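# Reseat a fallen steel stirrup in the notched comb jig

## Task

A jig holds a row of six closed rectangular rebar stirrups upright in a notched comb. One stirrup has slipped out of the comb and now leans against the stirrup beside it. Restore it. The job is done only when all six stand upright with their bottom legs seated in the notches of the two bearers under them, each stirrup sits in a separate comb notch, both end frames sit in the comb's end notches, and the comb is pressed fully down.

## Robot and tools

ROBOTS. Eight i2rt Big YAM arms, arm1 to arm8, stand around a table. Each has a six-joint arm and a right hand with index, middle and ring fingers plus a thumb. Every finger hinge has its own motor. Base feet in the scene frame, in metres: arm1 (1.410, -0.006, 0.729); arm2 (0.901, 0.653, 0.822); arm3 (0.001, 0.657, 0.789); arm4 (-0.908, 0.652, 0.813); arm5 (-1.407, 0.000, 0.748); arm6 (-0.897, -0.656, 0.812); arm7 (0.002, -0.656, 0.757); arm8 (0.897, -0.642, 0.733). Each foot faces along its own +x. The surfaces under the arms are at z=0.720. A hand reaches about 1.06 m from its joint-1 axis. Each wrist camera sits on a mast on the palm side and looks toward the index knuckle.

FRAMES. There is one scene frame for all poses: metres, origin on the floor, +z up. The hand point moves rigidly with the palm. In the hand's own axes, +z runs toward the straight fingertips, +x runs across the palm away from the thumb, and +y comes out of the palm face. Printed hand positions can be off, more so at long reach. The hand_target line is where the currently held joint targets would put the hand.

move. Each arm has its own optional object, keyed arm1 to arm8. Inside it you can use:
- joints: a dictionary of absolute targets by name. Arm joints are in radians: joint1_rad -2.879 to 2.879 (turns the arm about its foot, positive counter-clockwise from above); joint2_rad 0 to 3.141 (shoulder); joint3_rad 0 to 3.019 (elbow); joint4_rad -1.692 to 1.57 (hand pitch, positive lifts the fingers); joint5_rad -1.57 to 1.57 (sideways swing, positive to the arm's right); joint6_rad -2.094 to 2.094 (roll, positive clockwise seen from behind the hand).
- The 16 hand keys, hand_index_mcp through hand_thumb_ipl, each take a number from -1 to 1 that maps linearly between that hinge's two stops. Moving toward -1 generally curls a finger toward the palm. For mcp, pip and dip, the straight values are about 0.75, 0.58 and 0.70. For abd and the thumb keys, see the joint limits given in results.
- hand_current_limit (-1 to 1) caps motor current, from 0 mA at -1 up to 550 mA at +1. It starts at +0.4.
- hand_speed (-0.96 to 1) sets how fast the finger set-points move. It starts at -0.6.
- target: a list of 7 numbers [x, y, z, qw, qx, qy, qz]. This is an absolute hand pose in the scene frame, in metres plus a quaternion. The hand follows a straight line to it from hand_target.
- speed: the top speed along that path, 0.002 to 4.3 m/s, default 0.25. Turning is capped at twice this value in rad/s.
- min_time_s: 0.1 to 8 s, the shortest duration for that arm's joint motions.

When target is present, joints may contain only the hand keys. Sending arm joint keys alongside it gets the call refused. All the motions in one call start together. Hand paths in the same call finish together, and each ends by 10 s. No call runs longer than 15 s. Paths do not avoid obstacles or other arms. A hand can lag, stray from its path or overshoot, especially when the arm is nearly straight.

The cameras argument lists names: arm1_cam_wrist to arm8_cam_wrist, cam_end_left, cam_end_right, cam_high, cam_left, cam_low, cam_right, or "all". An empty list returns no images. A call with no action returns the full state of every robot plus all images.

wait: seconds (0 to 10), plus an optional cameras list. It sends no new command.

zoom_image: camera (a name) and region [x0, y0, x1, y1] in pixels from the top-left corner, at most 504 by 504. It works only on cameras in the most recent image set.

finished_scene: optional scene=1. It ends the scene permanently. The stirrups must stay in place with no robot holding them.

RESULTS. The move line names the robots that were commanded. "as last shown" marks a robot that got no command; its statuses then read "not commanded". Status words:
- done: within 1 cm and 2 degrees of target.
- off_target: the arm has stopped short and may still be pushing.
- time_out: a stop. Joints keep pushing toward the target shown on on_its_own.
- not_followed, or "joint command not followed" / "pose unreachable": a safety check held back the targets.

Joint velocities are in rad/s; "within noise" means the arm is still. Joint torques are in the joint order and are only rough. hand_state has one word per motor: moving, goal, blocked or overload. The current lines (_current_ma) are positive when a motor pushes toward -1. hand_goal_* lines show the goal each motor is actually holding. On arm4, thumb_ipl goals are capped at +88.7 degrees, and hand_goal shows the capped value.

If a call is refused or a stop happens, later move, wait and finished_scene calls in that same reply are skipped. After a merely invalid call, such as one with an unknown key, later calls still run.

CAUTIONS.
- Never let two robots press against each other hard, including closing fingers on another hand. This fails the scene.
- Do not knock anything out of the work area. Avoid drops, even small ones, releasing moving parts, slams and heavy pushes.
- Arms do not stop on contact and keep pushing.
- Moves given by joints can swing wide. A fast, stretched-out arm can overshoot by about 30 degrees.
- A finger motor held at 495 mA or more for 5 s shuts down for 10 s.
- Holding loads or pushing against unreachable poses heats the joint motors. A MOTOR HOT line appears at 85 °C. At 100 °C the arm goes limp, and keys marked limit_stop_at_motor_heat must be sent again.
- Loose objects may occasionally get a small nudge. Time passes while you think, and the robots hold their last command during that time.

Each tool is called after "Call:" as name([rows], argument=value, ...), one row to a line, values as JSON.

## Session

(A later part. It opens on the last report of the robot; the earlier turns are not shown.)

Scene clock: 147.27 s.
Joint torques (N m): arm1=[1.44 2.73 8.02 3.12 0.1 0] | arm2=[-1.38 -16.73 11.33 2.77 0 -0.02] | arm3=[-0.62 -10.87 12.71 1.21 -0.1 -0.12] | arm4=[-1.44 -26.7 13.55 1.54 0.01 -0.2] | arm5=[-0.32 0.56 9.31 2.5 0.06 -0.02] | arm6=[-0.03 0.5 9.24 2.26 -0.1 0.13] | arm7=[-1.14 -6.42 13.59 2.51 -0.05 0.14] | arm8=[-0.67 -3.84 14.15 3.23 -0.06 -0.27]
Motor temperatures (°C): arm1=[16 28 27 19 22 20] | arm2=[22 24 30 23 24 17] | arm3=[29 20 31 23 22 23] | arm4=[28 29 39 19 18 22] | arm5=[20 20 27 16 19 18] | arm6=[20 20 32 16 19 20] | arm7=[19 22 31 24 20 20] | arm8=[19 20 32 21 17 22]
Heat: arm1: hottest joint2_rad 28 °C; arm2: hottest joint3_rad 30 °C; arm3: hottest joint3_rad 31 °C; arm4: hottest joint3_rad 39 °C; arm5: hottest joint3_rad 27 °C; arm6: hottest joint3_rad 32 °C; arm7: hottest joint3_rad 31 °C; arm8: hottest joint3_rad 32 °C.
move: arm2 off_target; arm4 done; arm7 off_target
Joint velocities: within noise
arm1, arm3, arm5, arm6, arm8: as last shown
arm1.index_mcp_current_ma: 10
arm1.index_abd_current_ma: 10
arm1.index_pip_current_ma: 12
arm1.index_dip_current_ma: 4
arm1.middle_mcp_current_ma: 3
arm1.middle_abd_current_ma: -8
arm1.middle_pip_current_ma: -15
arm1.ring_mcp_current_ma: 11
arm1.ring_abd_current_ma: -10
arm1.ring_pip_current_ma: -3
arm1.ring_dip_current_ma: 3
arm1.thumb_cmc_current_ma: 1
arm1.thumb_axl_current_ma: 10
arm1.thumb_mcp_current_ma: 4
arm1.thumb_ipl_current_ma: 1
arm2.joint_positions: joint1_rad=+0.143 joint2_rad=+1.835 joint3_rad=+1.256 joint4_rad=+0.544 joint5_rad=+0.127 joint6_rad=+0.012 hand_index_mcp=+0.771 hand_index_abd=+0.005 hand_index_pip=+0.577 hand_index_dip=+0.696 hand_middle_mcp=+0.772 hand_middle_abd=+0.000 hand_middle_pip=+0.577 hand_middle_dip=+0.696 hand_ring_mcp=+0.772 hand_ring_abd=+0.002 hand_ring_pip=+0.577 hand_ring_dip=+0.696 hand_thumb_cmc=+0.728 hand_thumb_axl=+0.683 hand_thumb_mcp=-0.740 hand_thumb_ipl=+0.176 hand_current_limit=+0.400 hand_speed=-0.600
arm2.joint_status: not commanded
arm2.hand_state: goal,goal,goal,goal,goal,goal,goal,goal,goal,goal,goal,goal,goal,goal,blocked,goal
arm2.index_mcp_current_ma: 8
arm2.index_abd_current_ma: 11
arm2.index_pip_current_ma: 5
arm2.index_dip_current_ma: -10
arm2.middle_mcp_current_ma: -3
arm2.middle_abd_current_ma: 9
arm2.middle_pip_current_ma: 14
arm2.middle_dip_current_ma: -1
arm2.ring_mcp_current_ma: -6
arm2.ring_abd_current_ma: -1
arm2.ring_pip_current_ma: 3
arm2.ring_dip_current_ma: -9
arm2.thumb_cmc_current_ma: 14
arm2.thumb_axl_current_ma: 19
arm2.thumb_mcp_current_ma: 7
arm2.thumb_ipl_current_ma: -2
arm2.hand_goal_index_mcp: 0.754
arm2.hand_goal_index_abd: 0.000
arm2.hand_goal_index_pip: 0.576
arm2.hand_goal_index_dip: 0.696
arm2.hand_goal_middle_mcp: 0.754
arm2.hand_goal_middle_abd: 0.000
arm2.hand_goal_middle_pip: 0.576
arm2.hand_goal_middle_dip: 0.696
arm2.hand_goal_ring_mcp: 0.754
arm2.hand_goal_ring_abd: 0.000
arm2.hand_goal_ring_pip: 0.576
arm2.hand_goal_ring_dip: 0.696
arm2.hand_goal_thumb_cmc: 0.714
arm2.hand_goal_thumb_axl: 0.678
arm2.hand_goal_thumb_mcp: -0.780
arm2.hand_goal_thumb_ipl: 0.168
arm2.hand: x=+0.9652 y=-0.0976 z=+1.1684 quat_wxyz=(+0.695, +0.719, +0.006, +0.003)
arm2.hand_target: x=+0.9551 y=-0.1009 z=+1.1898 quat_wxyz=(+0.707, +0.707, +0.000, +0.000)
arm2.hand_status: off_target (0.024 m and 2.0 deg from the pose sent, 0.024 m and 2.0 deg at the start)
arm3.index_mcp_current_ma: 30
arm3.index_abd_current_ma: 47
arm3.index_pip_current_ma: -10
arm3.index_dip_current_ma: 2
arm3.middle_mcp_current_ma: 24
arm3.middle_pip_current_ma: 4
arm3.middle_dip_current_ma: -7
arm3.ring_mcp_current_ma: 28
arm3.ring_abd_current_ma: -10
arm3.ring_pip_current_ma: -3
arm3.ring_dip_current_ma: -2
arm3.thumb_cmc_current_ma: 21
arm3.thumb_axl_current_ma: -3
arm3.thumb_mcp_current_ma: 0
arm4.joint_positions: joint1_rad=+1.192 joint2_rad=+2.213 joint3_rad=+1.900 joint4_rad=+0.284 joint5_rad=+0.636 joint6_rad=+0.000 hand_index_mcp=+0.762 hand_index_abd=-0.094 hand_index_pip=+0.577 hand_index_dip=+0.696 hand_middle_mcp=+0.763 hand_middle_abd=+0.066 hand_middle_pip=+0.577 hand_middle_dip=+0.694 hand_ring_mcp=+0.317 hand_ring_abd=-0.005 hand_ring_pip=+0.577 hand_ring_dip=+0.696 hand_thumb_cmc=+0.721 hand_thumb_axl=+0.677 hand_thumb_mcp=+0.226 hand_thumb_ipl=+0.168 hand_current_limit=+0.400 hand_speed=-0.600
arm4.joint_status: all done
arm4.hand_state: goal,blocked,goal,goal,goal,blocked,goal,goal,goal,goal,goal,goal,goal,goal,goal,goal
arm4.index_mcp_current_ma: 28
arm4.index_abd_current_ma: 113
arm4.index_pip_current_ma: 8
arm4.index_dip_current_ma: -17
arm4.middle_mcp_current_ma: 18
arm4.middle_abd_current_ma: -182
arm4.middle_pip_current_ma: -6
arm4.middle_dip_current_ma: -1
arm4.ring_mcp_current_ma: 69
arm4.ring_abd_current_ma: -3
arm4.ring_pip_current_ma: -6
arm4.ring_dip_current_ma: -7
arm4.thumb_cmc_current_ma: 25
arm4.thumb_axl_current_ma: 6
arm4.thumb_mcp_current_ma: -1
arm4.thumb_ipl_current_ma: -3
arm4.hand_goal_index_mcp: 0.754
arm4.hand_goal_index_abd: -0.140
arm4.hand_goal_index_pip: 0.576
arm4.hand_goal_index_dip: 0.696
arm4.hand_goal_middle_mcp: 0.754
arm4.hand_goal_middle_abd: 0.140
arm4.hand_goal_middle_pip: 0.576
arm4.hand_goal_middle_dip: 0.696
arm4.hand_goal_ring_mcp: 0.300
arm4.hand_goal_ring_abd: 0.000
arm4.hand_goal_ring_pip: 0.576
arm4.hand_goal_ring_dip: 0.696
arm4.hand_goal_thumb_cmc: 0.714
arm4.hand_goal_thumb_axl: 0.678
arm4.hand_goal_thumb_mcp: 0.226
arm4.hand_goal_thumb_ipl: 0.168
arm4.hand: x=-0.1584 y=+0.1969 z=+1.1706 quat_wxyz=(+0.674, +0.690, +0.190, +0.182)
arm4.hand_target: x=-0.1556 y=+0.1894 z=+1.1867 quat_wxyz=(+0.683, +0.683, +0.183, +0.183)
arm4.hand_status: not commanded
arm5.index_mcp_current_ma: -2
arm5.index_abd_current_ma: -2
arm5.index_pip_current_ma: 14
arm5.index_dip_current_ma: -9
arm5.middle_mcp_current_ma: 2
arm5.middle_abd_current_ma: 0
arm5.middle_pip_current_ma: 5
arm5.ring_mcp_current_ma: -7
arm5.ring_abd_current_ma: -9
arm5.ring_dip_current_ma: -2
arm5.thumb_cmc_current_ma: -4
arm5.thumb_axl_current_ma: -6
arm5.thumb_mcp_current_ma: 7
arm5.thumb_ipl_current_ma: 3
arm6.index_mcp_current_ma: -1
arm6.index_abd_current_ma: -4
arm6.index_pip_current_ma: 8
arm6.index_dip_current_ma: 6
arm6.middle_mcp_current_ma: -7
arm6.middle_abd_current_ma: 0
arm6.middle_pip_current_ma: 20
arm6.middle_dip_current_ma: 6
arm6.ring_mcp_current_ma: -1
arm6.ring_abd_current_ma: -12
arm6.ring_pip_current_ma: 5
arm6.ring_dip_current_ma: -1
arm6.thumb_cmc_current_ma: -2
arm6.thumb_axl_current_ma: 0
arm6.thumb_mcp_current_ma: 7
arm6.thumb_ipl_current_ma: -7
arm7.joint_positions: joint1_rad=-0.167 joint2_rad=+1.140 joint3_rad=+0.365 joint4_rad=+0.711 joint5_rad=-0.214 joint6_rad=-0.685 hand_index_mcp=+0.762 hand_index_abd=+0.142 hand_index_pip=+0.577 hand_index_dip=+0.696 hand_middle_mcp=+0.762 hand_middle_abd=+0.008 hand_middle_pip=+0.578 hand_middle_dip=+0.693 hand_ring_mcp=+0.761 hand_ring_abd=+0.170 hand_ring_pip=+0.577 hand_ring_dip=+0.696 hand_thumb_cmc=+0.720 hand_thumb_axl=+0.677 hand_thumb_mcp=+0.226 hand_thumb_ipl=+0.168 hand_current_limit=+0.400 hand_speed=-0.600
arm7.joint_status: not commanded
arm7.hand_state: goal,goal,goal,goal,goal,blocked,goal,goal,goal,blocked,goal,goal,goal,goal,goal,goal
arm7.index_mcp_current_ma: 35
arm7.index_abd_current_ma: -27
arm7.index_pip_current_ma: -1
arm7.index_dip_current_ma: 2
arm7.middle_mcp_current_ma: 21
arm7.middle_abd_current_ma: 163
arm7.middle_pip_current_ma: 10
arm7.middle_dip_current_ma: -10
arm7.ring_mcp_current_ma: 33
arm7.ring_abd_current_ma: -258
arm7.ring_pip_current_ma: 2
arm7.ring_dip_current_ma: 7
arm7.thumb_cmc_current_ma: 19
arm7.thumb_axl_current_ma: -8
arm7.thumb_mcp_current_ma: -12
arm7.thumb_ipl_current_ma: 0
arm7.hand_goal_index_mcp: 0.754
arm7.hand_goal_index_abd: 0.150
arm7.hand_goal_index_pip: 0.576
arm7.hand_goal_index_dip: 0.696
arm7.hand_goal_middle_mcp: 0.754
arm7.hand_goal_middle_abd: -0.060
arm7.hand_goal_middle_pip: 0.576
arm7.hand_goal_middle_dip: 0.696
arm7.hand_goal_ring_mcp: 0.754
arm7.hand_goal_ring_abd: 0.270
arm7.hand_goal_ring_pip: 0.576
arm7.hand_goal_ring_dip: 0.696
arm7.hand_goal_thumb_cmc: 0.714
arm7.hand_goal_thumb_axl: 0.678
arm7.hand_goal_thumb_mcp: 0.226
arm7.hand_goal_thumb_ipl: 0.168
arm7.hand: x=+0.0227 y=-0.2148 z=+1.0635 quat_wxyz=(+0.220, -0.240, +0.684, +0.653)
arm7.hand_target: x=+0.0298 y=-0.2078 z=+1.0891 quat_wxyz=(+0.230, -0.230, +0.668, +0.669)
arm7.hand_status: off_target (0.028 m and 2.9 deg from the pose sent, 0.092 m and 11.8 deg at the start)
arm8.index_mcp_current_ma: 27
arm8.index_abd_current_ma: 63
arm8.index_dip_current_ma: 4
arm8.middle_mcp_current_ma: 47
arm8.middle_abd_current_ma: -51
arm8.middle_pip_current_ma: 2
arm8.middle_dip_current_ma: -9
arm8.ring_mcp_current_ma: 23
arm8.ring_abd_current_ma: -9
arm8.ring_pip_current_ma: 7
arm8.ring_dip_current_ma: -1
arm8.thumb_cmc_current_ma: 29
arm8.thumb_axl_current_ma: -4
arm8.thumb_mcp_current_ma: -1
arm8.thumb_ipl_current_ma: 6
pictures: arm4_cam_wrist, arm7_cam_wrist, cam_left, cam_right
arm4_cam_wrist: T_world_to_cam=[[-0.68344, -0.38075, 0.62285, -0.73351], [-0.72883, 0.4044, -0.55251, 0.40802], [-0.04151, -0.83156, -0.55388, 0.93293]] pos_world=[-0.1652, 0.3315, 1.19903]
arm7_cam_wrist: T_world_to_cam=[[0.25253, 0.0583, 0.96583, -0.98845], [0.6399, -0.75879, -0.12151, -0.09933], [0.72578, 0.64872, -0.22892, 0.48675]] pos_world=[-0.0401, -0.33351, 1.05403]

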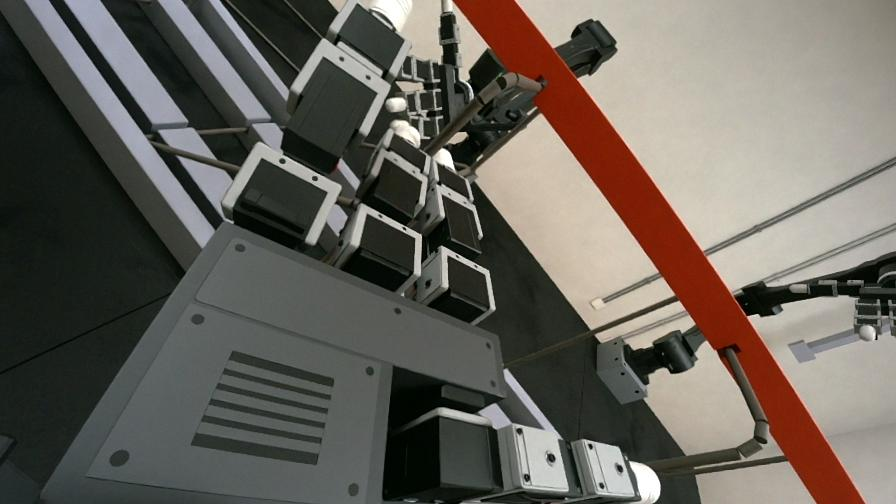

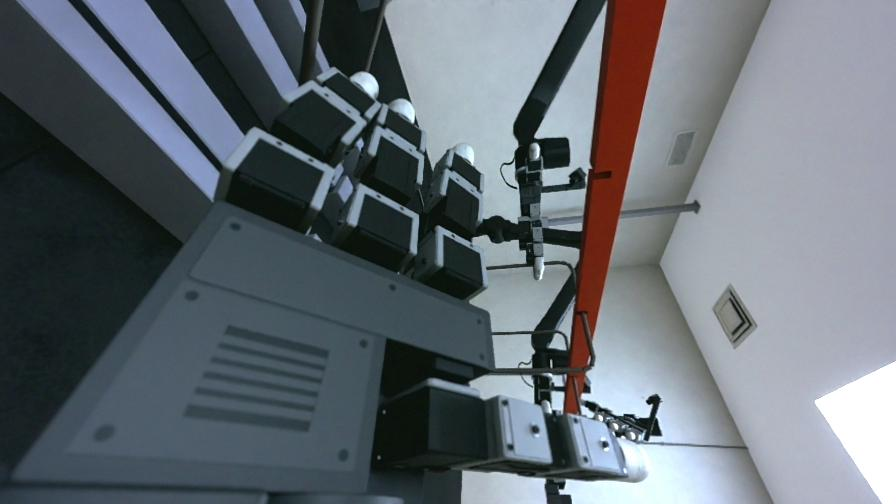

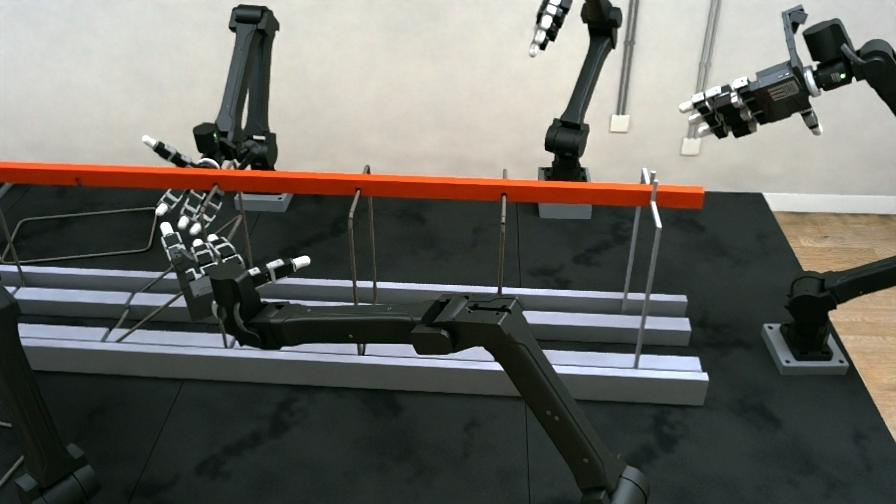

